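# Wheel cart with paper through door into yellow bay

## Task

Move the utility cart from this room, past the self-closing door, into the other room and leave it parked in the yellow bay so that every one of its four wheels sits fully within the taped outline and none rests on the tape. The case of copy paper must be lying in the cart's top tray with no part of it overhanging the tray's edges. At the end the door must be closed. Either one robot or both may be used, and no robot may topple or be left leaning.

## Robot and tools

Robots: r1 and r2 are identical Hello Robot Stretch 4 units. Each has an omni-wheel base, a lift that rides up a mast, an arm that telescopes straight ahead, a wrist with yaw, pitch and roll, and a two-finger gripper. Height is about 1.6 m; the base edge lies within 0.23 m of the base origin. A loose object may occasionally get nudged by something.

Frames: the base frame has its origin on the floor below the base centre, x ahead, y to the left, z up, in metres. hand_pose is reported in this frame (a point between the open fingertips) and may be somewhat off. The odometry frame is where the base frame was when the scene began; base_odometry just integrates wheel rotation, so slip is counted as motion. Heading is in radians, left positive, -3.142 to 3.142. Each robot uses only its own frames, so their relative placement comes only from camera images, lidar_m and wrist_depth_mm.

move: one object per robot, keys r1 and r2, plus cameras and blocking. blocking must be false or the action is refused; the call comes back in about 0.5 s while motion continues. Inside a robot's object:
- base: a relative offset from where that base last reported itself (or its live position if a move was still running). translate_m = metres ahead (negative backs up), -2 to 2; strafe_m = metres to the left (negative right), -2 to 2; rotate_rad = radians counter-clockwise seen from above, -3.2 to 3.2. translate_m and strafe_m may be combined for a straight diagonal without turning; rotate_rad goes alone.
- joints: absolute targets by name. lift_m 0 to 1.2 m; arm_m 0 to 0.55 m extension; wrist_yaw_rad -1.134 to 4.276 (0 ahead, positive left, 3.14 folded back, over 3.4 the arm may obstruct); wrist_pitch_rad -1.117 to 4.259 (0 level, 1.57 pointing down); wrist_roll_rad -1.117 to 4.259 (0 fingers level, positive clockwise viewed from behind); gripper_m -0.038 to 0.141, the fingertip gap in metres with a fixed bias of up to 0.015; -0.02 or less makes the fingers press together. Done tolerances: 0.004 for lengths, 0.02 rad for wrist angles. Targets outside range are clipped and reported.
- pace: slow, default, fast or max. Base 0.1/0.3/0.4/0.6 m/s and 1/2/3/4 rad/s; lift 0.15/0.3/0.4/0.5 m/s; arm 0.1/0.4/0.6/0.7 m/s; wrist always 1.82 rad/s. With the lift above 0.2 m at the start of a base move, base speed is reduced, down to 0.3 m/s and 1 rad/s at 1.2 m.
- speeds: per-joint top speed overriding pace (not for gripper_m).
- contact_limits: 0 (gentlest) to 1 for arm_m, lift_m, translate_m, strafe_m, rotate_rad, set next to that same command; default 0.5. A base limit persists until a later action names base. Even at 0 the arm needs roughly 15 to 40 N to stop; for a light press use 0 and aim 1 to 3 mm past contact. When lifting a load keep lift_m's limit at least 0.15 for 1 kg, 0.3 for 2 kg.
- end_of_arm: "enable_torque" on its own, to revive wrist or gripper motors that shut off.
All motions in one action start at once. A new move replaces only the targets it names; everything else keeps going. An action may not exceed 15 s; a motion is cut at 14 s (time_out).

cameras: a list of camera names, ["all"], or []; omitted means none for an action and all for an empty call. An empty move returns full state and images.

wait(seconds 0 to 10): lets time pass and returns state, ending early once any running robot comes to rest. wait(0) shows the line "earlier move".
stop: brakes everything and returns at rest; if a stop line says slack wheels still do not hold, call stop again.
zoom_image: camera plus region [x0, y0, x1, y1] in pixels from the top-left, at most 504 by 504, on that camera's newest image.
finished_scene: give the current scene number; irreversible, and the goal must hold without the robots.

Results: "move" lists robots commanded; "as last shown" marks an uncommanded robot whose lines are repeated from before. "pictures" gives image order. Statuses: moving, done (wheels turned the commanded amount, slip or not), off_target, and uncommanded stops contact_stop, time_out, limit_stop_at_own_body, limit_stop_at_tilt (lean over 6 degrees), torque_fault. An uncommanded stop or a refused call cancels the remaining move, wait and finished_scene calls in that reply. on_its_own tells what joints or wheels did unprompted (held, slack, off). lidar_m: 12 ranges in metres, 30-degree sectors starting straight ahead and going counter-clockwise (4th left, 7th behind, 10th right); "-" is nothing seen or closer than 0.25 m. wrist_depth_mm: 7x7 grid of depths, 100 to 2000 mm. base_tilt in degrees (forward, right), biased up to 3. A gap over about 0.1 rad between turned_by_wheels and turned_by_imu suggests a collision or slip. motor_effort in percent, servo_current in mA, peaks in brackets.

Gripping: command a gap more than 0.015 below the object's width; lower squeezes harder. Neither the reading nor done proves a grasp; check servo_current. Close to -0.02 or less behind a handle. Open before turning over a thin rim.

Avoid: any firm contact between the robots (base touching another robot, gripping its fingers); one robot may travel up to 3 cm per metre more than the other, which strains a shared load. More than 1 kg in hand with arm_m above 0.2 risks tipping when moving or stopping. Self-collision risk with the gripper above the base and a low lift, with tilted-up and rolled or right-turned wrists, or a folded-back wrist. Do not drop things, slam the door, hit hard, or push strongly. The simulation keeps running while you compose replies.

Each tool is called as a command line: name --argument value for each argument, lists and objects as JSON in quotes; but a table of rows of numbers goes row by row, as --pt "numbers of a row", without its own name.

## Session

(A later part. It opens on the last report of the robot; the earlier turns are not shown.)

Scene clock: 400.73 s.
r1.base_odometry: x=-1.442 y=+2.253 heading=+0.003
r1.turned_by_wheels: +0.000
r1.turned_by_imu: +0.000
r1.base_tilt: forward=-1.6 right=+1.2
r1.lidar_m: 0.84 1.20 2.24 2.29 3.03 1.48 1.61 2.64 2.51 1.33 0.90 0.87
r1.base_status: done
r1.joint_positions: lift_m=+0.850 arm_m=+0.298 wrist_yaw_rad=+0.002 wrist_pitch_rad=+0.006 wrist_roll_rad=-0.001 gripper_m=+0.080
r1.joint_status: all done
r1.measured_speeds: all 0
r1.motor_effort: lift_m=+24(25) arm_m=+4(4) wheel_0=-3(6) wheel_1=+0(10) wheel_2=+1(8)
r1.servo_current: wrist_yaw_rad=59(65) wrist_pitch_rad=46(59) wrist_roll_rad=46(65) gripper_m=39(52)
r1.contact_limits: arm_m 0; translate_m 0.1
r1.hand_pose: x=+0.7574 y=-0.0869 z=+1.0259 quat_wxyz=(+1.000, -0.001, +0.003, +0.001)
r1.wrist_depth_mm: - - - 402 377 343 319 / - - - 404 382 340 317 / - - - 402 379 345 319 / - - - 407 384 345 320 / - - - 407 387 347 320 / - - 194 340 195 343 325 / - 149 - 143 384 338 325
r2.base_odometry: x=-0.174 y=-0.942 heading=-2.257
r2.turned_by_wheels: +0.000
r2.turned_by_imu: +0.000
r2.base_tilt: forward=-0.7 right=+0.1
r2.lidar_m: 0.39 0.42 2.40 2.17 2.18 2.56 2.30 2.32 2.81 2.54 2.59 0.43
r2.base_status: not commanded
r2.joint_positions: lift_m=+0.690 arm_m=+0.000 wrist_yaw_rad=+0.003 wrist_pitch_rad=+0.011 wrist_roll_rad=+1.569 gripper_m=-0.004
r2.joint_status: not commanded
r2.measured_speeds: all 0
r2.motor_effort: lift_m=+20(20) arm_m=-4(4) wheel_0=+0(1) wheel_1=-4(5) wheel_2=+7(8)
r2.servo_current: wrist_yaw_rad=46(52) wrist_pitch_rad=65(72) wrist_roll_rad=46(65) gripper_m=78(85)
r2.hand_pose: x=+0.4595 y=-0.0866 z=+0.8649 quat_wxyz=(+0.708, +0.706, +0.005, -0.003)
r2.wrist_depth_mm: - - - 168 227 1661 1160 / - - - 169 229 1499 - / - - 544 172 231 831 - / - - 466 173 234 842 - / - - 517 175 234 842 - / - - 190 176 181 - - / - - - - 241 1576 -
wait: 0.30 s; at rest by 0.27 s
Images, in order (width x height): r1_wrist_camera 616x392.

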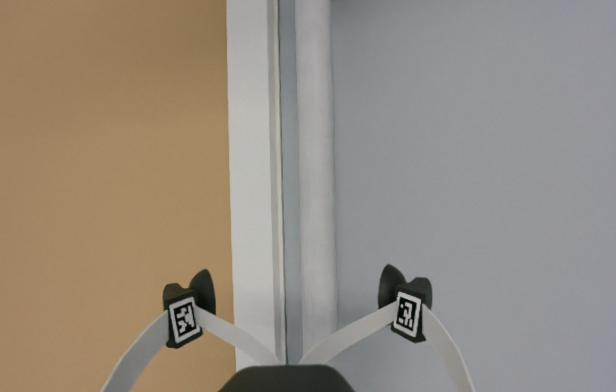

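move --blocking false --r1 '{"base":{"translate_m":0.175,"strafe_m":-0.014},"joints":{"gripper_m":0.065},"pace":"slow","contact_limits":{"translate_m":0.1}}'

wait --seconds 3

wait --seconds 0.3 --cameras '["r1_wrist_camera"]'

move --blocking false --r1 '{"joints":{"gripper_m":-0.025}}'

wait --seconds 1.5 --cameras '["r1_wrist_camera"]'

Scene clock: 408.60 s.
move: r1 moving
r1.base_odometry: x=-1.430 y=+2.253 heading=+0.003
r1.turned_by_wheels: +0.000
r1.turned_by_imu: +0.000
r1.base_tilt: forward=-1.5 right=+1.2
r1.lidar_m: 0.83 1.19 2.24 2.30 3.03 1.50 1.64 2.63 2.48 1.32 0.91 0.84
r1.base_status: translate_m moving; strafe_m moving
r1.joint_positions: lift_m=+0.850 arm_m=+0.298 wrist_yaw_rad=+0.002 wrist_pitch_rad=+0.006 wrist_roll_rad=-0.001 gripper_m=+0.071
r1.joint_status: gripper_m moving
r1.measured_speeds: translate_m=+0.049 strafe_m=-0.004 rotate_rad=+0.002 lift_m=+0.000 arm_m=+0.000 wrist_yaw_rad=+0.000 wrist_pitch_rad=+0.000 wrist_roll_rad=+0.000
r1.motor_effort: lift_m=+24(24) arm_m=+4(4) wheel_0=+5(6) wheel_1=+5(5) wheel_2=-5(6)
r1.servo_current: wrist_yaw_rad=59(59) wrist_pitch_rad=46(59) wrist_roll_rad=39(59) gripper_m=72(72)
r1.contact_limits: arm_m 0; translate_m 0.1
r1.hand_pose: x=+0.7574 y=-0.0869 z=+1.0259 quat_wxyz=(+1.000, -0.001, +0.003, +0.001)
r1.wrist_depth_mm: - - - 334 368 332 312 / - - - 392 368 336 312 / - - - 397 375 336 310 / - - - 399 375 338 315 / - - - 399 377 338 317 / - - 192 330 190 338 319 / - 145 - 143 373 325 319
r2: as last shown
pictures: none

Scene clock: 411.13 s.
earlier move: r1 done
r1.base_odometry: x=-1.267 y=+2.240 heading=+0.003
r1.turned_by_wheels: -0.001
r1.turned_by_imu: +0.010
r1.base_tilt: forward=-1.7 right=+1.3
r1.lidar_m: 0.70 0.96 2.17 2.22 2.98 1.64 1.76 2.70 2.56 1.04 0.76 0.71
r1.base_status: done
r1.joint_positions: lift_m=+0.850 arm_m=+0.298 wrist_yaw_rad=-0.009 wrist_pitch_rad=+0.006 wrist_roll_rad=-0.001 gripper_m=+0.065
r1.joint_status: all done
r1.measured_speeds: all 0
r1.motor_effort: lift_m=+24(24) arm_m=+7(7) wheel_0=+8(12) wheel_1=+5(8) wheel_2=-14(15)
r1.servo_current: wrist_yaw_rad=72(78) wrist_pitch_rad=46(59) wrist_roll_rad=39(65) gripper_m=39(72)
r1.contact_limits: arm_m 0; translate_m 0.1
r1.hand_pose: x=+0.7561 y=-0.0901 z=+1.0259 quat_wxyz=(+1.000, -0.001, +0.003, -0.005)
r1.wrist_depth_mm: 364 319 181 176 226 209 194 / 364 319 271 176 227 210 196 / 364 322 268 176 229 208 196 / 368 324 272 171 229 210 196 / 366 327 274 172 229 211 198 / 370 329 193 173 189 208 198 / 377 324 186 144 232 204 198
r2.base_odometry: x=-0.174 y=-0.942 heading=-2.257
r2.turned_by_wheels: +0.000
r2.turned_by_imu: +0.000
r2.base_tilt: forward=-0.7 right=+0.1
r2.lidar_m: 0.40 0.41 2.40 2.15 2.19 2.56 2.31 2.32 2.78 2.54 2.58 0.45
r2.base_status: not commanded
r2.joint_positions: lift_m=+0.690 arm_m=+0.000 wrist_yaw_rad=+0.003 wrist_pitch_rad=+0.011 wrist_roll_rad=+1.569 gripper_m=-0.004
r2.joint_status: not commanded
r2.measured_speeds: all 0
r2.motor_effort: lift_m=+20(20) arm_m=-4(4) wheel_0=+0(1) wheel_1=-5(5) wheel_2=+7(8)
r2.servo_current: wrist_yaw_rad=52(59) wrist_pitch_rad=65(72) wrist_roll_rad=39(65) gripper_m=85(85)
r2.hand_pose: x=+0.4595 y=-0.0866 z=+0.8649 quat_wxyz=(+0.708, +0.706, +0.005, -0.003)
r2.wrist_depth_mm: - - - 168 227 1661 1182 / - - - 170 229 1576 - / - - 544 172 231 831 - / - - 466 173 233 842 - / - - 512 175 236 831 - / - - 191 176 181 - - / - - - - 240 1576 -
wait: 2.53 of 3 s (r1 has come to rest)
pictures: none

Scene clock: 411.43 s.
r1.base_odometry: x=-1.267 y=+2.240 heading=+0.003
r1.turned_by_wheels: +0.000
r1.turned_by_imu: +0.000
r1.base_tilt: forward=-1.7 right=+1.3
r1.lidar_m: 0.69 1.00 2.16 2.22 2.95 1.66 1.77 2.70 2.57 1.08 0.75 0.69
r1.base_status: done
r1.joint_positions: lift_m=+0.850 arm_m=+0.298 wrist_yaw_rad=-0.009 wrist_pitch_rad=+0.006 wrist_roll_rad=-0.001 gripper_m=+0.065
r1.joint_status: all done
r1.measured_speeds: all 0
r1.motor_effort: lift_m=+24(24) arm_m=+7(7) wheel_0=+7(12) wheel_1=+5(8) wheel_2=-14(15)
r1.servo_current: wrist_yaw_rad=52(78) wrist_pitch_rad=46(59) wrist_roll_rad=52(65) gripper_m=39(72)
r1.contact_limits: arm_m 0; translate_m 0.1
r1.hand_pose: x=+0.7561 y=-0.0901 z=+1.0259 quat_wxyz=(+1.000, -0.001, +0.003, -0.005)
r1.wrist_depth_mm: 359 319 180 175 225 208 194 / 362 320 270 176 228 210 195 / 366 322 271 176 229 208 195 / 370 322 272 171 229 209 196 / 370 327 273 172 229 211 197 / 375 327 192 172 189 208 198 / 377 324 186 144 232 204 198
r2.base_odometry: x=-0.174 y=-0.942 heading=-2.257
r2.turned_by_wheels: +0.000
r2.turned_by_imu: +0.000
r2.base_tilt: forward=-0.6 right=+0.0
r2.lidar_m: 0.41 0.42 2.37 2.17 2.18 2.57 2.29 2.31 2.83 2.55 2.58 0.43
r2.base_status: not commanded
r2.joint_positions: lift_m=+0.690 arm_m=+0.000 wrist_yaw_rad=+0.003 wrist_pitch_rad=+0.011 wrist_roll_rad=+1.569 gripper_m=-0.004
r2.joint_status: not commanded
r2.measured_speeds: all 0
r2.motor_effort: lift_m=+20(20) arm_m=-4(4) wheel_0=+0(1) wheel_1=-5(5) wheel_2=+7(8)
r2.servo_current: wrist_yaw_rad=46(59) wrist_pitch_rad=59(72) wrist_roll_rad=52(65) gripper_m=78(85)
r2.hand_pose: x=+0.4595 y=-0.0866 z=+0.8649 quat_wxyz=(+0.708, +0.706, +0.005, -0.003)
r2.wrist_depth_mm: - - - 168 227 1661 1160 / - - - 170 229 1576 - / - - 544 172 232 831 - / - - 466 174 233 831 - / - - 512 175 236 831 - / - - 190 176 181 - - / - - - - 238 1618 -
wait: 0.30 s; at rest by 0.27 s
Images, in order (width x height): r1_wrist_camera 616x392.

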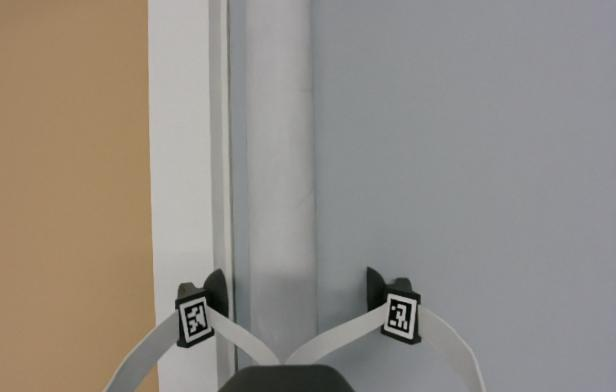

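Scene clock: 411.93 s.
move: r1 moving
r1.base_odometry: x=-1.267 y=+2.240 heading=+0.003
r1.turned_by_wheels: +0.000
r1.turned_by_imu: +0.000
r1.base_tilt: forward=-1.6 right=+1.3
r1.lidar_m: 0.69 1.00 2.16 2.24 2.93 1.66 1.75 2.70 2.56 1.09 0.77 0.69
r1.base_status: not commanded
r1.joint_positions: lift_m=+0.850 arm_m=+0.298 wrist_yaw_rad=-0.009 wrist_pitch_rad=+0.006 wrist_roll_rad=-0.001 gripper_m=+0.046
r1.joint_status: gripper_m moving
r1.measured_speeds: all 0
r1.motor_effort: lift_m=+24(24) arm_m=+7(7) wheel_0=+8(8) wheel_1=+5(5) wheel_2=-14(15)
r1.servo_current: wrist_yaw_rad=72(72) wrist_pitch_rad=52(52) wrist_roll_rad=52(59) gripper_m=104(104)
r1.contact_limits: arm_m 0; translate_m 0.1
r1.hand_pose: x=+0.7561 y=-0.0901 z=+1.0259 quat_wxyz=(+1.000, -0.001, +0.003, -0.005)
r1.wrist_depth_mm: 359 319 272 178 226 208 193 / 362 319 272 178 227 209 195 / 362 319 180 177 229 207 196 / 364 322 270 172 229 208 196 / 368 327 273 172 229 210 197 / 373 327 187 172 189 210 198 / 377 324 186 147 231 203 198
r2: as last shown
pictures: none

Scene clock: 413.07 s.
earlier move: r1 done
r1.base_odometry: x=-1.267 y=+2.240 heading=+0.002
r1.turned_by_wheels: +0.000
r1.turned_by_imu: +0.000
r1.base_tilt: forward=-1.5 right=+1.3
r1.lidar_m: 0.67 1.00 2.14 2.21 2.99 1.65 1.78 2.72 2.55 1.06 0.74 0.71
r1.base_status: not commanded
r1.joint_positions: lift_m=+0.850 arm_m=+0.298 wrist_yaw_rad=-0.003 wrist_pitch_rad=+0.006 wrist_roll_rad=-0.001 gripper_m=-0.024
r1.joint_status: all done
r1.measured_speeds: all 0
r1.motor_effort: lift_m=+24(24) arm_m=-4(7) wheel_0=-3(8) wheel_1=+0(5) wheel_2=+0(15)
r1.servo_current: wrist_yaw_rad=59(72) wrist_pitch_rad=52(52) wrist_roll_rad=39(65) gripper_m=65(137)
r1.contact_limits: arm_m 0; translate_m 0.1
r1.hand_pose: x=+0.7571 y=-0.0882 z=+1.0260 quat_wxyz=(+1.000, -0.001, +0.003, -0.001)
r1.wrist_depth_mm: 370 325 265 165 223 204 189 / 379 327 273 166 224 202 189 / 379 329 273 166 224 203 190 / 382 329 274 167 225 204 191 / 384 330 272 167 226 205 191 / 382 336 181 167 217 206 192 / 394 332 172 164 221 200 191
r2.base_odometry: x=-0.174 y=-0.942 heading=-2.257
r2.turned_by_wheels: +0.000
r2.turned_by_imu: +0.000
r2.base_tilt: forward=-0.7 right=+0.1
r2.lidar_m: 0.40 0.43 2.41 2.17 2.16 2.55 2.28 2.31 2.81 2.56 2.60 0.43
r2.base_status: not commanded
r2.joint_positions: lift_m=+0.690 arm_m=+0.000 wrist_yaw_rad=+0.003 wrist_pitch_rad=+0.011 wrist_roll_rad=+1.569 gripper_m=-0.004
r2.joint_status: not commanded
r2.measured_speeds: all 0
r2.motor_effort: lift_m=+20(20) arm_m=-4(4) wheel_0=+0(1) wheel_1=-5(5) wheel_2=+7(8)
r2.servo_current: wrist_yaw_rad=46(59) wrist_pitch_rad=59(65) wrist_roll_rad=46(59) gripper_m=85(85)
r2.hand_pose: x=+0.4595 y=-0.0866 z=+0.8649 quat_wxyz=(+0.708, +0.706, +0.005, -0.003)
r2.wrist_depth_mm: - - - 168 227 1618 1160 / - - - 170 229 1576 - / - - 549 171 231 831 - / - - 469 174 234 842 - / - - 508 175 236 842 - / - - 190 176 181 - - / - - - - 240 1576 -
wait: 1.13 of 1.5 s (r1 has come to rest)
Images, in order (width x height): r1_wrist_camera 616x392.

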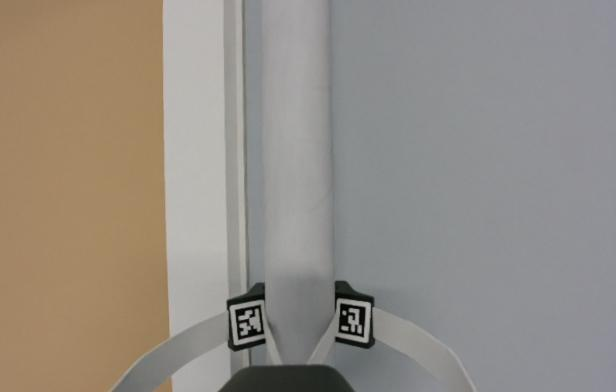

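move --blocking false --r1 '{"base":{"translate_m":-0.35,"strafe_m":0.041},"pace":"slow","contact_limits":{"translate_m":0.6}}'

wait --seconds 4.5

wait --seconds 0.3 --cameras '["r1_wrist_camera","r1_head_left_camera","r2_head_camera"]'

Scene clock: 418.03 s.
move: r1 moving
r1.base_odometry: x=-1.279 y=+2.241 heading=+0.002
r1.turned_by_wheels: +0.000
r1.turned_by_imu: -0.022
r1.base_tilt: forward=-1.5 right=+1.3
r1.lidar_m: 0.68 0.94 2.16 2.21 2.94 1.65 1.74 2.72 2.56 1.10 0.76 0.72
r1.base_status: translate_m moving; strafe_m moving
r1.joint_positions: lift_m=+0.850 arm_m=+0.298 wrist_yaw_rad=+0.001 wrist_pitch_rad=+0.006 wrist_roll_rad=-0.001 gripper_m=-0.024
r1.joint_status: not commanded
r1.measured_speeds: translate_m=-0.049 strafe_m=+0.007 rotate_rad=+0.005 lift_m=+0.000 arm_m=+0.001 wrist_yaw_rad=+0.035 wrist_pitch_rad=+0.000 wrist_roll_rad=+0.000
r1.motor_effort: lift_m=+24(24) arm_m=-4(4) wheel_0=-14(16) wheel_1=-4(8) wheel_2=+12(12)
r1.servo_current: wrist_yaw_rad=46(65) wrist_pitch_rad=52(52) wrist_roll_rad=52(59) gripper_m=65(72)
r1.contact_limits: arm_m 0; translate_m 0.6
r1.hand_pose: x=+0.7575 y=-0.0870 z=+1.0261 quat_wxyz=(+1.000, -0.001, +0.003, +0.001)
r1.wrist_depth_mm: 392 334 271 167 224 206 189 / 392 332 272 168 225 204 190 / 397 336 279 169 226 204 191 / 399 334 278 170 227 205 191 / 402 336 281 169 228 205 192 / 404 340 183 168 219 206 193 / 404 340 167 167 222 200 193
r2: as last shown
pictures: none

Scene clock: 422.53 s.
earlier move: r1 contact_stop
r1.base_odometry: x=-1.326 y=+2.226 heading=+0.058
r1.turned_by_wheels: +0.055
r1.turned_by_imu: +0.038
r1.base_tilt: forward=-1.5 right=+1.3
r1.lidar_m: 0.69 1.08 2.18 2.28 3.06 1.60 1.72 2.67 2.54 1.13 0.76 0.72
r1.base_status: translate_m contact_stop; strafe_m contact_stop
r1.joint_positions: lift_m=+0.850 arm_m=+0.298 wrist_yaw_rad=+0.003 wrist_pitch_rad=+0.005 wrist_roll_rad=-0.001 gripper_m=-0.024
r1.joint_status: not commanded
r1.measured_speeds: translate_m=+0.018 strafe_m=-0.017 rotate_rad=-0.045 lift_m=+0.000 arm_m=+0.000 wrist_yaw_rad=+0.000 wrist_pitch_rad=+0.000 wrist_roll_rad=+0.000
r1.on_its_own: the wheels are slack since a contact_stop
r1.motor_effort: lift_m=+24(25) arm_m=-6(6) wheel_0=-1(16) wheel_1=-2(13) wheel_2=+0(28)
r1.servo_current: wrist_yaw_rad=65(104) wrist_pitch_rad=52(59) wrist_roll_rad=65(65) gripper_m=65(72)
r1.contact_limits: arm_m 0; translate_m 0.6
r1.hand_pose: x=+0.7577 y=-0.0866 z=+1.0262 quat_wxyz=(+1.000, -0.001, +0.003, +0.001)
r1.wrist_depth_mm: - 407 355 166 224 206 190 / - 410 357 167 224 204 191 / - 410 362 167 225 205 192 / - 410 370 167 227 206 192 / - 415 366 167 226 206 193 / - 415 186 168 219 208 193 / - 410 176 166 220 202 193
r2.base_odometry: x=-0.174 y=-0.942 heading=-2.257
r2.turned_by_wheels: +0.000
r2.turned_by_imu: +0.001
r2.base_tilt: forward=-0.7 right=+0.0
r2.lidar_m: 0.39 0.41 2.42 2.17 2.18 2.52 2.32 2.30 2.80 2.55 2.58 0.42
r2.base_status: not commanded
r2.joint_positions: lift_m=+0.690 arm_m=+0.000 wrist_yaw_rad=+0.003 wrist_pitch_rad=+0.011 wrist_roll_rad=+1.569 gripper_m=-0.004
r2.joint_status: not commanded
r2.measured_speeds: all 0
r2.motor_effort: lift_m=+20(20) arm_m=-3(4) wheel_0=+0(1) wheel_1=-5(5) wheel_2=+7(8)
r2.servo_current: wrist_yaw_rad=52(65) wrist_pitch_rad=59(72) wrist_roll_rad=46(59) gripper_m=85(91)
r2.hand_pose: x=+0.4595 y=-0.0866 z=+0.8649 quat_wxyz=(+0.708, +0.706, +0.005, -0.003)
r2.wrist_depth_mm: - - - 168 227 1661 1138 / - - - 170 229 1576 - / - - 544 171 231 842 - / - - 466 173 234 831 - / - - 517 175 236 831 - / - - 190 176 182 - - / - - - - 241 1576 -
wait: 4.50 s; no rest
pictures: none

not run: a stop that you did not command came earlier in this reply.

move --blocking false --r1 '{"base":{"translate_m":-0.3,"strafe_m":0.05},"pace":"slow","contact_limits":{"translate_m":1.0}}'

wait --seconds 4

wait --seconds 0.1 --cameras '["r1_wrist_camera","r1_head_left_camera","r2_head_camera"]'

Scene clock: 429.57 s.
earlier move: r1 contact_stop
move: r1 moving
r1.base_odometry: x=-1.288 y=+2.204 heading=+0.065
r1.turned_by_wheels: +0.008
r1.turned_by_imu: -0.002
r1.base_tilt: forward=-1.5 right=+1.3
r1.lidar_m: 0.70 1.02 2.19 2.29 3.05 1.65 1.81 2.67 2.55 1.06 0.75 0.69
r1.base_status: earlier translate_m contact_stop (by the wheels' count: -0.012 of -0.350); earlier strafe_m contact_stop (by the wheels' count: -0.043 of +0.041); translate_m moving; strafe_m moving
r1.joint_positions: lift_m=+0.850 arm_m=+0.298 wrist_yaw_rad=+0.003 wrist_pitch_rad=+0.005 wrist_roll_rad=-0.001 gripper_m=-0.024
r1.joint_status: not commanded
r1.measured_speeds: translate_m=-0.049 strafe_m=+0.009 rotate_rad=+0.005 lift_m=+0.000 arm_m=+0.000 wrist_yaw_rad=+0.014 wrist_pitch_rad=-0.001 wrist_roll_rad=+0.000
r1.motor_effort: lift_m=+24(24) arm_m=-4(5) wheel_0=-14(14) wheel_1=-2(8) wheel_2=+16(16)
r1.servo_current: wrist_yaw_rad=46(65) wrist_pitch_rad=46(46) wrist_roll_rad=46(72) gripper_m=52(59)
r1.contact_limits: arm_m 0; translate_m 1
r1.hand_pose: x=+0.7577 y=-0.0865 z=+1.0262 quat_wxyz=(+1.000, -0.001, +0.003, +0.002)
r1.wrist_depth_mm: 418 343 281 167 223 202 186 / 415 342 - 168 224 202 187 / 421 345 - 169 225 202 187 / 410 347 - 169 225 202 188 / 415 347 - 171 227 204 189 / 418 351 183 171 216 204 189 / 421 351 169 167 220 198 189
r2: as last shown
pictures: none

Scene clock: 433.37 s.
earlier move: r1 done
r1.base_odometry: x=-1.578 y=+2.233 heading=+0.067
r1.turned_by_wheels: +0.002
r1.turned_by_imu: +0.004
r1.base_tilt: forward=-1.5 right=+1.3
r1.lidar_m: 0.69 1.38 2.27 2.34 3.17 1.39 3.64 2.57 2.45 1.48 0.92 0.75
r1.base_status: done
r1.joint_positions: lift_m=+0.850 arm_m=+0.298 wrist_yaw_rad=+0.017 wrist_pitch_rad=+0.005 wrist_roll_rad=-0.001 gripper_m=-0.024
r1.joint_status: not commanded
r1.measured_speeds: all 0
r1.motor_effort: lift_m=+24(24) arm_m=-6(6) wheel_0=+8(14) wheel_1=+0(12) wheel_2=+21(30)
r1.servo_current: wrist_yaw_rad=98(117) wrist_pitch_rad=52(59) wrist_roll_rad=65(72) gripper_m=59(65)
r1.contact_limits: arm_m 0; translate_m 1
r1.hand_pose: x=+0.7589 y=-0.0826 z=+1.0262 quat_wxyz=(+1.000, -0.001, +0.003, +0.008)
r1.wrist_depth_mm: - - 256 236 230 219 211 / - - 257 239 232 220 213 / - - 258 179 233 220 213 / - - 258 169 234 221 213 / - - 260 175 235 222 213 / - - 180 174 234 222 215 / - 142 182 168 152 220 215
r2.base_odometry: x=-0.174 y=-0.942 heading=-2.257
r2.turned_by_wheels: +0.000
r2.turned_by_imu: +0.001
r2.base_tilt: forward=-0.7 right=+0.1
r2.lidar_m: 0.40 0.42 2.41 2.16 2.17 2.56 2.29 2.34 2.83 2.55 2.56 0.43
r2.base_status: not commanded
r2.joint_positions: lift_m=+0.690 arm_m=+0.000 wrist_yaw_rad=+0.003 wrist_pitch_rad=+0.011 wrist_roll_rad=+1.569 gripper_m=-0.004
r2.joint_status: not commanded
r2.measured_speeds: all 0
r2.motor_effort: lift_m=+20(20) arm_m=-4(4) wheel_0=+0(1) wheel_1=-5(5) wheel_2=+7(8)
r2.servo_current: wrist_yaw_rad=39(59) wrist_pitch_rad=59(65) wrist_roll_rad=39(65) gripper_m=78(85)
r2.hand_pose: x=+0.4595 y=-0.0866 z=+0.8649 quat_wxyz=(+0.708, +0.706, +0.005, -0.003)
r2.wrist_depth_mm: - - - 168 227 1661 1160 / - - - 170 229 1576 - / - - 544 171 231 820 - / - - 473 173 233 842 - / - - 512 175 236 842 - / - - 190 176 182 - - / - - - - 239 1618 -
wait: 3.80 of 4 s (r1 has come to rest)
pictures: none

Scene clock: 433.47 s.
r1.base_odometry: x=-1.578 y=+2.233 heading=+0.067
r1.turned_by_wheels: +0.000
r1.turned_by_imu: +0.000
r1.base_tilt: forward=-1.5 right=+1.2
r1.lidar_m: 0.69 1.39 2.26 2.37 3.20 1.39 3.67 2.56 2.46 1.47 0.92 0.76
r1.base_status: done
r1.joint_positions: lift_m=+0.850 arm_m=+0.298 wrist_yaw_rad=+0.017 wrist_pitch_rad=+0.005 wrist_roll_rad=-0.001 gripper_m=-0.024
r1.joint_status: not commanded
r1.measured_speeds: all 0
r1.motor_effort: lift_m=+24(24) arm_m=-6(6) wheel_0=+7(14) wheel_1=+0(12) wheel_2=+21(30)
r1.servo_current: wrist_yaw_rad=98(117) wrist_pitch_rad=39(59) wrist_roll_rad=46(72) gripper_m=46(65)
r1.contact_limits: arm_m 0; translate_m 1
r1.hand_pose: x=+0.7589 y=-0.0826 z=+1.0262 quat_wxyz=(+1.000, -0.001, +0.003, +0.008)
r1.wrist_depth_mm: - - 255 238 231 219 211 / - - 256 239 232 220 213 / - - 258 180 233 220 213 / - - 257 170 234 222 213 / - - 259 175 236 222 214 / - - 180 174 233 224 215 / - 142 182 168 151 221 215
r2.base_odometry: x=-0.174 y=-0.942 heading=-2.257
r2.turned_by_wheels: +0.000
r2.turned_by_imu: +0.000
r2.base_tilt: forward=-0.7 right=+0.0
r2.lidar_m: 0.40 0.42 2.41 2.14 2.17 2.55 2.31 2.33 2.81 2.57 2.58 0.43
r2.base_status: not commanded
r2.joint_positions: lift_m=+0.690 arm_m=+0.000 wrist_yaw_rad=+0.003 wrist_pitch_rad=+0.011 wrist_roll_rad=+1.569 gripper_m=-0.004
r2.joint_status: not commanded
r2.measured_speeds: all 0
r2.motor_effort: lift_m=+20(20) arm_m=-4(4) wheel_0=+0(1) wheel_1=-5(5) wheel_2=+7(8)
r2.servo_current: wrist_yaw_rad=46(59) wrist_pitch_rad=59(65) wrist_roll_rad=46(65) gripper_m=78(85)
r2.hand_pose: x=+0.4595 y=-0.0866 z=+0.8649 quat_wxyz=(+0.708, +0.706, +0.005, -0.003)
r2.wrist_depth_mm: - - - 168 228 1661 1182 / - - - 170 229 1537 - / - - 544 172 232 831 - / - - 469 173 233 831 - / - - 512 175 236 842 - / - - 190 177 182 - - / - - - - 239 1576 -
wait: 0.10 s; no rest
pictures: r1_head_left_camera, r1_wrist_camera, r2_head_camera
Images, in order (width x height): r1_head_left_camera 420x672, r1_wrist_camera 616x392, r2_head_camera 420x560.

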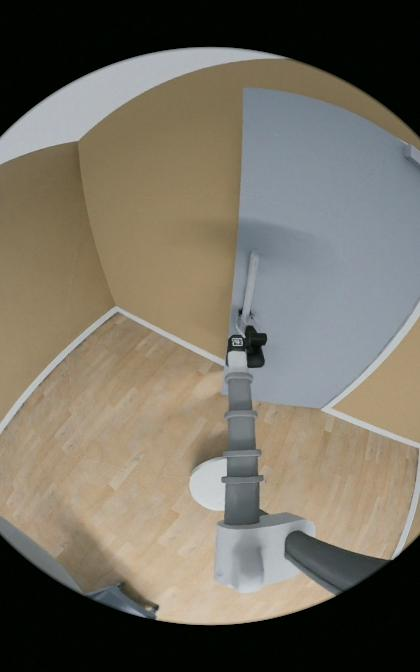

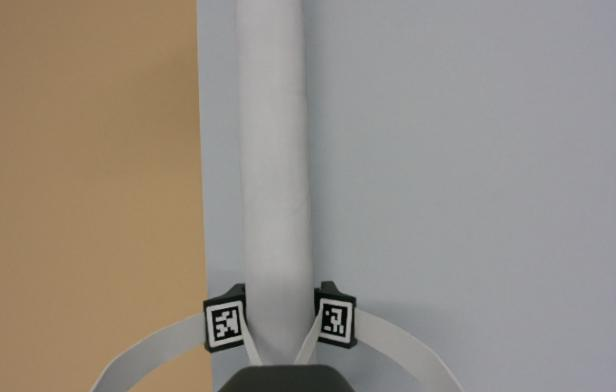

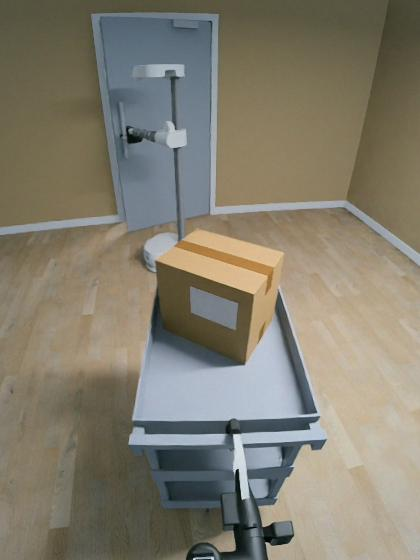

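move --blocking false --r1 '{"base":{"translate_m":-0.36,"strafe_m":-0.042},"pace":"slow","contact_limits":{"translate_m":1.0}}'

wait --seconds 4.6

wait --seconds 0.1 --cameras '["r1_wrist_camera","r1_head_left_camera","r2_head_camera"]'

Scene clock: 441.57 s.
move: r1 moving
r1.base_odometry: x=-1.590 y=+2.230 heading=+0.070
r1.turned_by_wheels: +0.003
r1.turned_by_imu: +0.003
r1.base_tilt: forward=-1.5 right=+1.2
r1.lidar_m: 0.69 1.44 2.28 2.35 3.18 1.39 3.62 2.56 2.45 1.47 0.96 0.76
r1.base_status: translate_m moving; strafe_m moving
r1.joint_positions: lift_m=+0.850 arm_m=+0.298 wrist_yaw_rad=+0.017 wrist_pitch_rad=+0.005 wrist_roll_rad=-0.001 gripper_m=-0.024
r1.joint_status: not commanded
r1.measured_speeds: translate_m=-0.049 strafe_m=-0.005 rotate_rad=+0.000 lift_m=+0.000 arm_m=+0.000 wrist_yaw_rad=+0.000 wrist_pitch_rad=+0.000 wrist_roll_rad=+0.000
r1.motor_effort: lift_m=+24(24) arm_m=-6(6) wheel_0=+6(9) wheel_1=-3(5) wheel_2=+27(28)
r1.servo_current: wrist_yaw_rad=98(104) wrist_pitch_rad=46(46) wrist_roll_rad=52(59) gripper_m=52(59)
r1.contact_limits: arm_m 0; translate_m 1
r1.hand_pose: x=+0.7589 y=-0.0826 z=+1.0262 quat_wxyz=(+1.000, -0.001, +0.003, +0.008)
r1.wrist_depth_mm: - - 255 237 231 220 212 / - - 257 238 232 221 213 / - - 258 178 234 221 213 / - - 259 170 235 223 213 / - - 260 175 235 224 216 / - - 181 174 235 224 216 / - 141 181 168 152 221 216
r2: as last shown
pictures: none

Scene clock: 445.97 s.
earlier move: r1 done
r1.base_odometry: x=-1.934 y=+2.166 heading=+0.070
r1.turned_by_wheels: +0.000
r1.turned_by_imu: +0.045
r1.base_tilt: forward=-1.5 right=+1.3
r1.lidar_m: 0.67 1.84 2.48 2.61 1.13 1.14 3.19 2.33 2.26 1.74 1.26 0.80
r1.base_status: done
r1.joint_positions: lift_m=+0.850 arm_m=+0.298 wrist_yaw_rad=+0.017 wrist_pitch_rad=+0.005 wrist_roll_rad=-0.001 gripper_m=-0.024
r1.joint_status: not commanded
r1.measured_speeds: all 0
r1.motor_effort: lift_m=+24(24) arm_m=-6(6) wheel_0=+9(13) wheel_1=+0(5) wheel_2=+20(29)
r1.servo_current: wrist_yaw_rad=98(117) wrist_pitch_rad=46(52) wrist_roll_rad=52(65) gripper_m=65(65)
r1.contact_limits: arm_m 0; translate_m 1
r1.hand_pose: x=+0.7589 y=-0.0825 z=+1.0264 quat_wxyz=(+1.000, -0.001, +0.002, +0.008)
r1.wrist_depth_mm: - 240 241 246 251 255 258 / 1921 240 242 247 252 255 258 / 1863 240 242 177 252 255 259 / 1863 - 244 174 253 257 262 / 1863 - 243 173 253 257 262 / 1921 - 182 173 253 257 262 / - 142 245 167 159 259 264
r2.base_odometry: x=-0.174 y=-0.942 heading=-2.257
r2.turned_by_wheels: +0.000
r2.turned_by_imu: +0.001
r2.base_tilt: forward=-0.7 right=+0.1
r2.lidar_m: 0.39 0.41 2.39 2.17 2.19 2.51 2.30 2.32 2.83 2.54 2.60 0.43
r2.base_status: not commanded
r2.joint_positions: lift_m=+0.690 arm_m=+0.000 wrist_yaw_rad=+0.003 wrist_pitch_rad=+0.011 wrist_roll_rad=+1.569 gripper_m=-0.004
r2.joint_status: not commanded
r2.measured_speeds: all 0
r2.motor_effort: lift_m=+20(20) arm_m=-3(4) wheel_0=+0(1) wheel_1=-5(5) wheel_2=+7(8)
r2.servo_current: wrist_yaw_rad=46(65) wrist_pitch_rad=59(72) wrist_roll_rad=52(59) gripper_m=78(91)
r2.hand_pose: x=+0.4595 y=-0.0866 z=+0.8649 quat_wxyz=(+0.708, +0.706, +0.005, -0.003)
r2.wrist_depth_mm: - - - 168 228 1661 1138 / - - - 170 230 1618 - / - - 549 172 231 831 - / - - 469 173 234 842 - / - - 512 175 236 842 - / - - 190 176 182 - - / - - - - 240 1618 -
wait: 4.40 of 4.6 s (r1 has come to rest)
pictures: none

Scene clock: 446.07 s.
r1.base_odometry: x=-1.934 y=+2.166 heading=+0.070
r1.turned_by_wheels: +0.000
r1.turned_by_imu: +0.000
r1.base_tilt: forward=-1.6 right=+1.2
r1.lidar_m: 0.68 1.86 2.46 2.62 1.15 1.13 3.19 2.32 2.24 1.77 1.25 0.81
r1.base_status: done
r1.joint_positions: lift_m=+0.850 arm_m=+0.298 wrist_yaw_rad=+0.017 wrist_pitch_rad=+0.005 wrist_roll_rad=-0.001 gripper_m=-0.024
r1.joint_status: not commanded
r1.measured_speeds: all 0
r1.motor_effort: lift_m=+24(24) arm_m=-6(6) wheel_0=+10(13) wheel_1=+1(5) wheel_2=+20(29)
r1.servo_current: wrist_yaw_rad=104(117) wrist_pitch_rad=39(52) wrist_roll_rad=33(65) gripper_m=59(65)
r1.contact_limits: arm_m 0; translate_m 1
r1.hand_pose: x=+0.7589 y=-0.0825 z=+1.0264 quat_wxyz=(+1.000, -0.001, +0.002, +0.008)
r1.wrist_depth_mm: - 239 240 247 250 255 258 / 1863 239 242 248 252 256 258 / 1983 241 241 177 251 257 260 / 1921 - 242 175 252 257 260 / 1921 - 243 174 253 257 260 / 1921 - 182 173 253 258 263 / - 142 244 167 159 259 262
r2.base_odometry: x=-0.174 y=-0.942 heading=-2.257
r2.turned_by_wheels: +0.000
r2.turned_by_imu: +0.000
r2.base_tilt: forward=-0.7 right=+0.1
r2.lidar_m: 0.39 0.39 2.40 2.17 2.20 2.54 2.29 2.34 2.82 2.55 2.62 0.44
r2.base_status: not commanded
r2.joint_positions: lift_m=+0.690 arm_m=+0.000 wrist_yaw_rad=+0.003 wrist_pitch_rad=+0.011 wrist_roll_rad=+1.569 gripper_m=-0.004
r2.joint_status: not commanded
r2.measured_speeds: all 0
r2.motor_effort: lift_m=+20(20) arm_m=-4(4) wheel_0=+0(1) wheel_1=-5(5) wheel_2=+7(8)
r2.servo_current: wrist_yaw_rad=46(65) wrist_pitch_rad=65(72) wrist_roll_rad=52(59) gripper_m=78(91)
r2.hand_pose: x=+0.4595 y=-0.0866 z=+0.8649 quat_wxyz=(+0.708, +0.706, +0.005, -0.003)
r2.wrist_depth_mm: - - - 167 227 1708 1160 / - - - 169 229 1537 - / - - 544 172 232 820 - / - - 466 173 233 842 - / - - 508 175 236 842 - / - - 190 177 181 - - / - - - - 241 1618 -
wait: 0.10 s; no rest
pictures: r1_head_left_camera, r1_wrist_camera, r2_head_camera
Images, in order (width x height): r1_head_left_camera 420x672, r1_wrist_camera 616x392, r2_head_camera 420x560.

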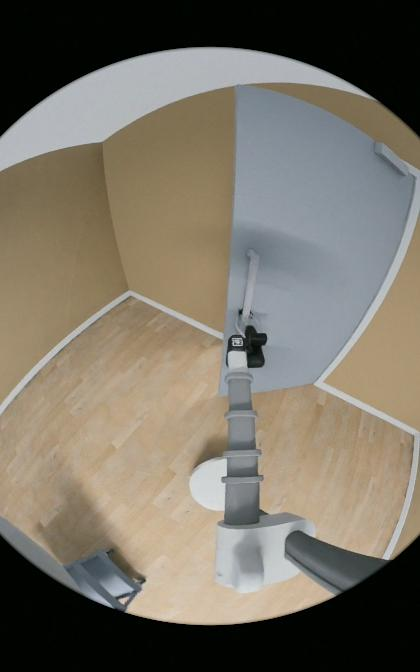

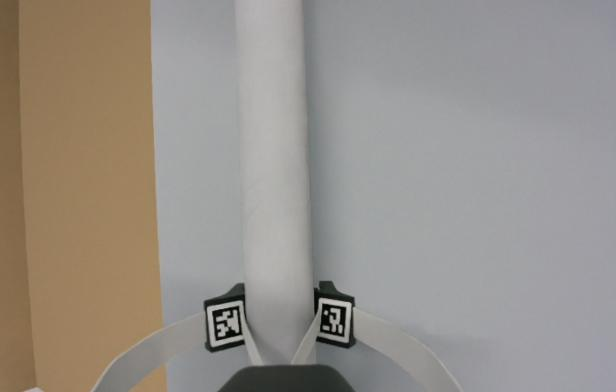

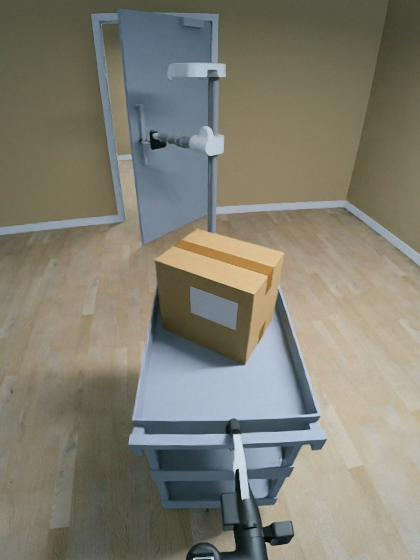

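move --blocking false --r1 '{"base":{"translate_m":-0.325,"strafe_m":-0.137},"pace":"slow","contact_limits":{"translate_m":1.0}}'

wait --seconds 4.6

wait --seconds 0.1 --cameras '["r1_wrist_camera","r1_head_left_camera","r2_head_camera"]'

Scene clock: 452.03 s.
move: r1 moving
r1.base_odometry: x=-1.946 y=+2.160 heading=+0.072
r1.turned_by_wheels: +0.003
r1.turned_by_imu: +0.003
r1.base_tilt: forward=-1.5 right=+1.2
r1.lidar_m: 0.69 1.85 2.49 2.63 1.16 1.11 3.13 2.30 2.23 1.79 1.29 0.83
r1.base_status: translate_m moving; strafe_m moving
r1.joint_positions: lift_m=+0.850 arm_m=+0.298 wrist_yaw_rad=+0.017 wrist_pitch_rad=+0.004 wrist_roll_rad=-0.001 gripper_m=-0.024
r1.joint_status: not commanded
r1.measured_speeds: translate_m=-0.048 strafe_m=-0.020 rotate_rad=+0.001 lift_m=+0.000 arm_m=+0.000 wrist_yaw_rad=+0.000 wrist_pitch_rad=+0.000 wrist_roll_rad=+0.000
r1.motor_effort: lift_m=+24(24) arm_m=-6(6) wheel_0=+9(12) wheel_1=-2(4) wheel_2=+24(25)
r1.servo_current: wrist_yaw_rad=117(117) wrist_pitch_rad=39(52) wrist_roll_rad=52(59) gripper_m=52(59)
r1.contact_limits: arm_m 0; translate_m 1
r1.hand_pose: x=+0.7589 y=-0.0825 z=+1.0265 quat_wxyz=(+1.000, -0.001, +0.002, +0.008)
r1.wrist_depth_mm: - 239 241 247 251 256 260 / 1921 239 242 248 252 256 262 / 1921 241 244 177 253 258 262 / 1863 239 242 168 254 258 262 / 1863 - 244 174 254 258 262 / 1983 - 182 173 254 259 264 / - 142 244 167 158 260 264
r2: as last shown
pictures: none

Scene clock: 456.27 s.
earlier move: r1 done
r1.base_odometry: x=-2.247 y=+2.006 heading=+0.072
r1.turned_by_wheels: +0.000
r1.turned_by_imu: +0.027
r1.base_tilt: forward=-1.6 right=+1.2
r1.lidar_m: 0.69 2.19 2.75 2.93 0.99 0.98 2.67 2.02 1.96 1.97 1.50 0.90
r1.base_status: done
r1.joint_positions: lift_m=+0.850 arm_m=+0.298 wrist_yaw_rad=+0.017 wrist_pitch_rad=+0.004 wrist_roll_rad=-0.001 gripper_m=-0.024
r1.joint_status: not commanded
r1.measured_speeds: all 0
r1.motor_effort: lift_m=+24(24) arm_m=-6(6) wheel_0=+9(17) wheel_1=+2(4) wheel_2=+17(26)
r1.servo_current: wrist_yaw_rad=98(124) wrist_pitch_rad=46(52) wrist_roll_rad=46(72) gripper_m=52(65)
r1.contact_limits: arm_m 0; translate_m 1
r1.hand_pose: x=+0.7589 y=-0.0825 z=+1.0266 quat_wxyz=(+1.000, -0.001, +0.002, +0.008)
r1.wrist_depth_mm: - 218 229 260 283 320 359 / - 214 228 260 285 320 359 / - 217 229 262 283 320 357 / - 217 229 167 285 320 357 / - 220 229 172 283 319 359 / - 218 180 172 285 320 359 / - 157 229 171 148 327 362
r2.base_odometry: x=-0.174 y=-0.942 heading=-2.257
r2.turned_by_wheels: +0.000
r2.turned_by_imu: +0.001
r2.base_tilt: forward=-0.7 right=+0.1
r2.lidar_m: 0.38 0.42 2.41 2.16 2.16 2.54 2.31 2.33 2.81 2.55 2.58 0.44
r2.base_status: not commanded
r2.joint_positions: lift_m=+0.690 arm_m=+0.000 wrist_yaw_rad=+0.003 wrist_pitch_rad=+0.011 wrist_roll_rad=+1.569 gripper_m=-0.004
r2.joint_status: not commanded
r2.measured_speeds: all 0
r2.motor_effort: lift_m=+20(20) arm_m=-4(4) wheel_0=+0(1) wheel_1=-5(5) wheel_2=+7(8)
r2.servo_current: wrist_yaw_rad=46(65) wrist_pitch_rad=65(72) wrist_roll_rad=46(59) gripper_m=78(85)
r2.hand_pose: x=+0.4595 y=-0.0866 z=+0.8649 quat_wxyz=(+0.708, +0.706, +0.005, -0.003)
r2.wrist_depth_mm: - - - 168 228 1618 1182 / - - - 169 229 1537 - / - - 544 171 232 831 - / - - 469 173 235 820 - / - - 512 175 236 842 - / - - 191 176 181 - - / - - - - 240 1576 -
wait: 4.23 of 4.6 s (r1 has come to rest)
pictures: none

Scene clock: 456.37 s.
r1.base_odometry: x=-2.247 y=+2.006 heading=+0.072
r1.turned_by_wheels: +0.000
r1.turned_by_imu: +0.000
r1.base_tilt: forward=-1.5 right=+1.2
r1.lidar_m: 0.67 2.21 2.76 2.91 1.00 1.01 2.66 2.02 1.96 2.02 1.50 0.90
r1.base_status: done
r1.joint_positions: lift_m=+0.850 arm_m=+0.298 wrist_yaw_rad=+0.017 wrist_pitch_rad=+0.004 wrist_roll_rad=-0.001 gripper_m=-0.024
r1.joint_status: not commanded
r1.measured_speeds: all 0
r1.motor_effort: lift_m=+24(24) arm_m=-6(6) wheel_0=+9(17) wheel_1=+2(4) wheel_2=+17(26)
r1.servo_current: wrist_yaw_rad=78(124) wrist_pitch_rad=46(52) wrist_roll_rad=52(72) gripper_m=52(65)
r1.contact_limits: arm_m 0; translate_m 1
r1.hand_pose: x=+0.7589 y=-0.0825 z=+1.0266 quat_wxyz=(+1.000, -0.001, +0.002, +0.008)
r1.wrist_depth_mm: - 217 228 262 285 319 359 / - 214 228 260 283 322 359 / - 217 229 260 285 319 362 / - 218 229 167 283 319 355 / - 221 229 172 286 319 355 / - 217 180 172 285 320 359 / - 157 229 171 148 327 362
r2.base_odometry: x=-0.174 y=-0.942 heading=-2.257
r2.turned_by_wheels: +0.000
r2.turned_by_imu: +0.000
r2.base_tilt: forward=-0.6 right=+0.1
r2.lidar_m: 0.38 0.43 2.41 2.17 2.17 2.55 2.29 2.34 2.79 2.56 2.58 0.44
r2.base_status: not commanded
r2.joint_positions: lift_m=+0.690 arm_m=+0.000 wrist_yaw_rad=+0.003 wrist_pitch_rad=+0.011 wrist_roll_rad=+1.569 gripper_m=-0.004
r2.joint_status: not commanded
r2.measured_speeds: all 0
r2.motor_effort: lift_m=+20(20) arm_m=-4(4) wheel_0=+0(1) wheel_1=-5(5) wheel_2=+7(8)
r2.servo_current: wrist_yaw_rad=46(65) wrist_pitch_rad=65(72) wrist_roll_rad=46(59) gripper_m=78(85)
r2.hand_pose: x=+0.4595 y=-0.0866 z=+0.8649 quat_wxyz=(+0.708, +0.706, +0.005, -0.003)
r2.wrist_depth_mm: - - - 169 227 1661 1160 / - - - 170 229 1576 - / - - 549 171 231 842 - / - - 466 173 234 831 - / - - 512 175 236 842 - / - - 190 176 182 - - / - - - - 240 1618 -
wait: 0.10 s; no rest
pictures: r1_head_left_camera, r1_wrist_camera, r2_head_camera
Images, in order (width x height): r1_head_left_camera 420x672, r1_wrist_camera 616x392, r2_head_camera 420x560.

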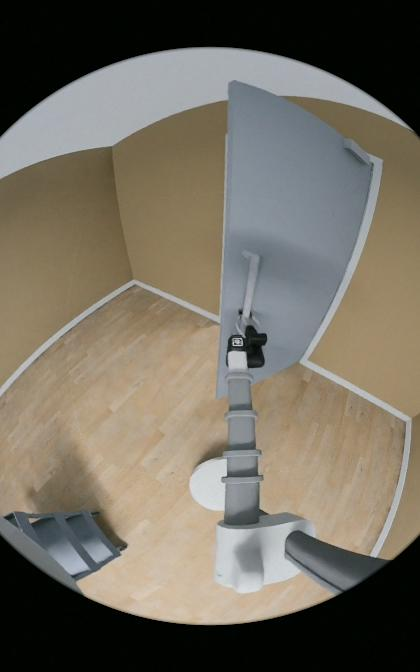

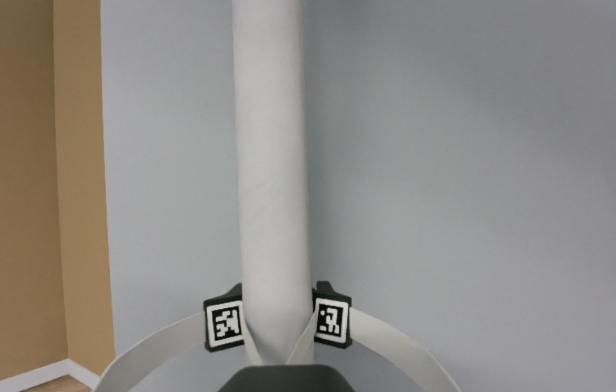

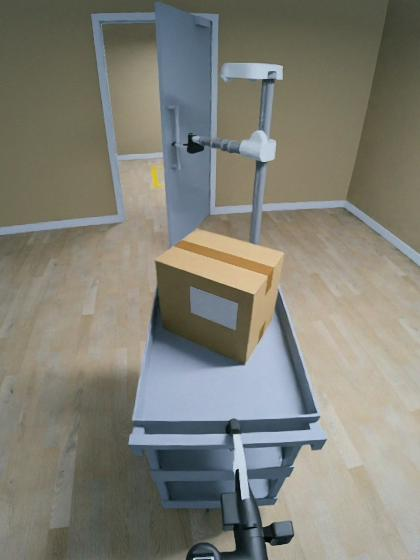

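move --blocking false --r1 '{"base":{"translate_m":-0.265,"strafe_m":-0.217},"pace":"slow","contact_limits":{"translate_m":1.0}}'

wait --seconds 4.6

wait --seconds 0.1 --cameras '["r1_wrist_camera","r1_head_left_camera","r2_head_camera"]'

Scene clock: 463.07 s.
move: r1 moving
r1.base_odometry: x=-2.257 y=+1.997 heading=+0.075
r1.turned_by_wheels: +0.003
r1.turned_by_imu: +0.003
r1.base_tilt: forward=-1.5 right=+1.3
r1.lidar_m: 0.67 2.19 2.79 2.95 1.01 1.00 2.63 2.00 1.95 1.97 1.49 0.88
r1.base_status: translate_m moving; strafe_m moving
r1.joint_positions: lift_m=+0.850 arm_m=+0.298 wrist_yaw_rad=+0.017 wrist_pitch_rad=+0.004 wrist_roll_rad=-0.001 gripper_m=-0.024
r1.joint_status: not commanded
r1.measured_speeds: translate_m=-0.041 strafe_m=-0.032 rotate_rad=-0.001 lift_m=+0.000 arm_m=+0.000 wrist_yaw_rad=+0.000 wrist_pitch_rad=+0.000 wrist_roll_rad=+0.000
r1.motor_effort: lift_m=+24(25) arm_m=-6(6) wheel_0=+18(18) wheel_1=-3(4) wheel_2=+22(22)
r1.servo_current: wrist_yaw_rad=104(124) wrist_pitch_rad=46(46) wrist_roll_rad=46(65) gripper_m=52(59)
r1.contact_limits: arm_m 0; translate_m 1
r1.hand_pose: x=+0.7589 y=-0.0825 z=+1.0266 quat_wxyz=(+1.000, -0.001, +0.002, +0.008)
r1.wrist_depth_mm: - 220 228 260 286 322 364 / - 216 229 260 285 322 362 / - 219 229 177 286 324 362 / - 218 229 174 286 324 362 / - 220 229 172 286 324 362 / - 220 180 172 286 320 362 / - 157 229 177 148 329 364
r2: as last shown
pictures: none

Scene clock: 467.20 s.
earlier move: r1 done
r1.base_odometry: x=-2.495 y=+1.770 heading=+0.074
r1.turned_by_wheels: -0.001
r1.turned_by_imu: +0.006
r1.base_tilt: forward=-1.6 right=+1.3
r1.lidar_m: 0.69 2.37 3.11 1.14 1.02 4.20 2.24 1.69 1.62 1.73 1.58 1.06
r1.base_status: done
r1.joint_positions: lift_m=+0.850 arm_m=+0.298 wrist_yaw_rad=+0.017 wrist_pitch_rad=+0.004 wrist_roll_rad=-0.001 gripper_m=-0.024
r1.joint_status: not commanded
r1.measured_speeds: all 0
r1.motor_effort: lift_m=+24(25) arm_m=-6(6) wheel_0=+11(24) wheel_1=-1(5) wheel_2=+13(22)
r1.servo_current: wrist_yaw_rad=91(124) wrist_pitch_rad=46(59) wrist_roll_rad=46(65) gripper_m=59(65)
r1.contact_limits: arm_m 0; translate_m 1
r1.hand_pose: x=+0.7589 y=-0.0825 z=+1.0266 quat_wxyz=(+1.000, -0.001, +0.002, +0.008)
r1.wrist_depth_mm: - 197 222 173 364 480 - / - 197 221 165 364 473 - / - 197 221 171 364 477 - / - 197 227 165 359 496 - / - 196 226 165 362 473 - / - 196 186 168 362 496 - / - 182 220 166 169 504 -
r2.base_odometry: x=-0.174 y=-0.942 heading=-2.257
r2.turned_by_wheels: +0.000
r2.turned_by_imu: +0.001
r2.base_tilt: forward=-0.7 right=+0.0
r2.lidar_m: 0.39 0.44 2.42 2.18 2.17 2.56 2.29 2.32 2.82 2.54 2.59 0.42
r2.base_status: not commanded
r2.joint_positions: lift_m=+0.690 arm_m=+0.000 wrist_yaw_rad=+0.003 wrist_pitch_rad=+0.011 wrist_roll_rad=+1.569 gripper_m=-0.004
r2.joint_status: not commanded
r2.measured_speeds: all 0
r2.motor_effort: lift_m=+20(20) arm_m=-4(4) wheel_0=+0(1) wheel_1=-5(5) wheel_2=+7(8)
r2.servo_current: wrist_yaw_rad=39(59) wrist_pitch_rad=59(65) wrist_roll_rad=59(65) gripper_m=78(91)
r2.hand_pose: x=+0.4595 y=-0.0866 z=+0.8649 quat_wxyz=(+0.708, +0.706, +0.005, -0.003)
r2.wrist_depth_mm: - - - 168 227 1537 1160 / - - - 169 229 1576 - / - - 544 172 231 831 - / - - 466 173 233 842 - / - - 508 175 236 831 - / - - 190 177 182 - - / - - - - 239 1618 -
wait: 4.13 of 4.6 s (r1 has come to rest)
pictures: none

Scene clock: 467.30 s.
r1.base_odometry: x=-2.495 y=+1.770 heading=+0.074
r1.turned_by_wheels: +0.000
r1.turned_by_imu: +0.000
r1.base_tilt: forward=-1.5 right=+1.3
r1.lidar_m: 0.69 2.39 3.09 1.15 1.00 4.22 2.21 1.68 1.63 1.74 1.58 1.04
r1.base_status: done
r1.joint_positions: lift_m=+0.850 arm_m=+0.298 wrist_yaw_rad=+0.017 wrist_pitch_rad=+0.004 wrist_roll_rad=-0.001 gripper_m=-0.024
r1.joint_status: not commanded
r1.measured_speeds: all 0
r1.motor_effort: lift_m=+24(25) arm_m=-6(6) wheel_0=+11(24) wheel_1=-1(5) wheel_2=+13(22)
r1.servo_current: wrist_yaw_rad=104(124) wrist_pitch_rad=39(59) wrist_roll_rad=46(65) gripper_m=59(65)
r1.contact_limits: arm_m 0; translate_m 1
r1.hand_pose: x=+0.7589 y=-0.0825 z=+1.0266 quat_wxyz=(+1.000, -0.001, +0.002, +0.008)
r1.wrist_depth_mm: - 196 222 173 364 480 - / - 196 221 165 364 477 - / - 197 222 170 359 477 - / - 197 227 165 359 496 - / - 196 227 165 357 473 - / - 196 186 168 357 504 - / - 182 219 165 169 500 -
r2.base_odometry: x=-0.174 y=-0.942 heading=-2.257
r2.turned_by_wheels: +0.000
r2.turned_by_imu: +0.000
r2.base_tilt: forward=-0.7 right=+0.0
r2.lidar_m: 0.40 0.44 2.42 2.17 2.17 2.57 2.30 2.33 2.81 2.56 2.60 0.44
r2.base_status: not commanded
r2.joint_positions: lift_m=+0.690 arm_m=+0.000 wrist_yaw_rad=+0.003 wrist_pitch_rad=+0.011 wrist_roll_rad=+1.569 gripper_m=-0.004
r2.joint_status: not commanded
r2.measured_speeds: all 0
r2.motor_effort: lift_m=+20(20) arm_m=-3(4) wheel_0=+0(1) wheel_1=-5(5) wheel_2=+7(8)
r2.servo_current: wrist_yaw_rad=46(59) wrist_pitch_rad=59(65) wrist_roll_rad=46(65) gripper_m=78(91)
r2.hand_pose: x=+0.4595 y=-0.0866 z=+0.8649 quat_wxyz=(+0.708, +0.706, +0.005, -0.003)
r2.wrist_depth_mm: - - - 168 227 1618 1138 / - - - 170 229 1537 - / - - 544 172 231 831 - / - - 462 173 233 842 - / - - 508 175 236 831 - / - - 190 176 182 - - / - - - - 240 1576 -
wait: 0.10 s; no rest
pictures: r1_head_left_camera, r1_wrist_camera, r2_head_camera
Images, in order (width x height): r1_head_left_camera 420x672, r1_wrist_camera 616x392, r2_head_camera 420x560.

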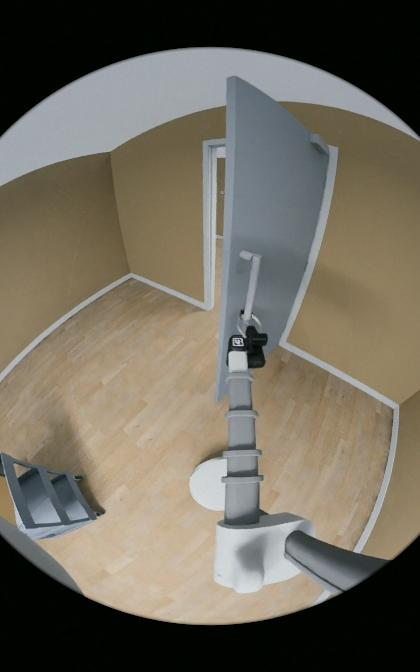

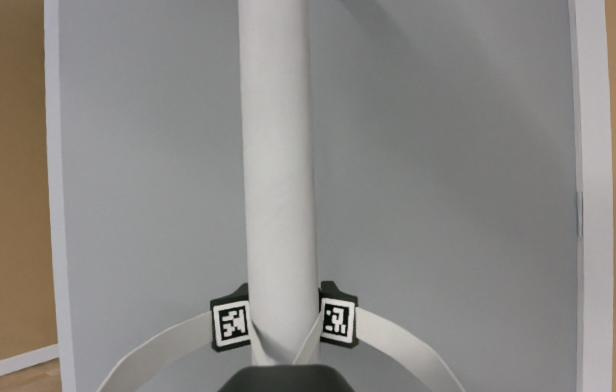

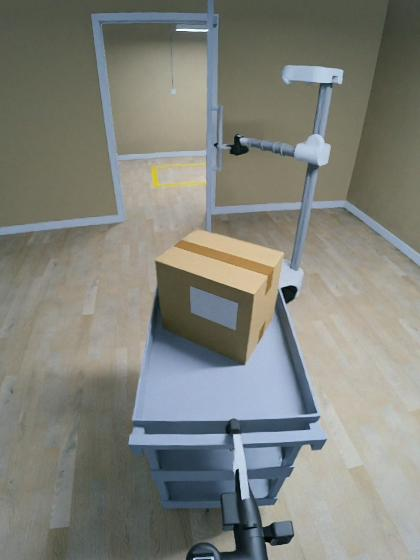

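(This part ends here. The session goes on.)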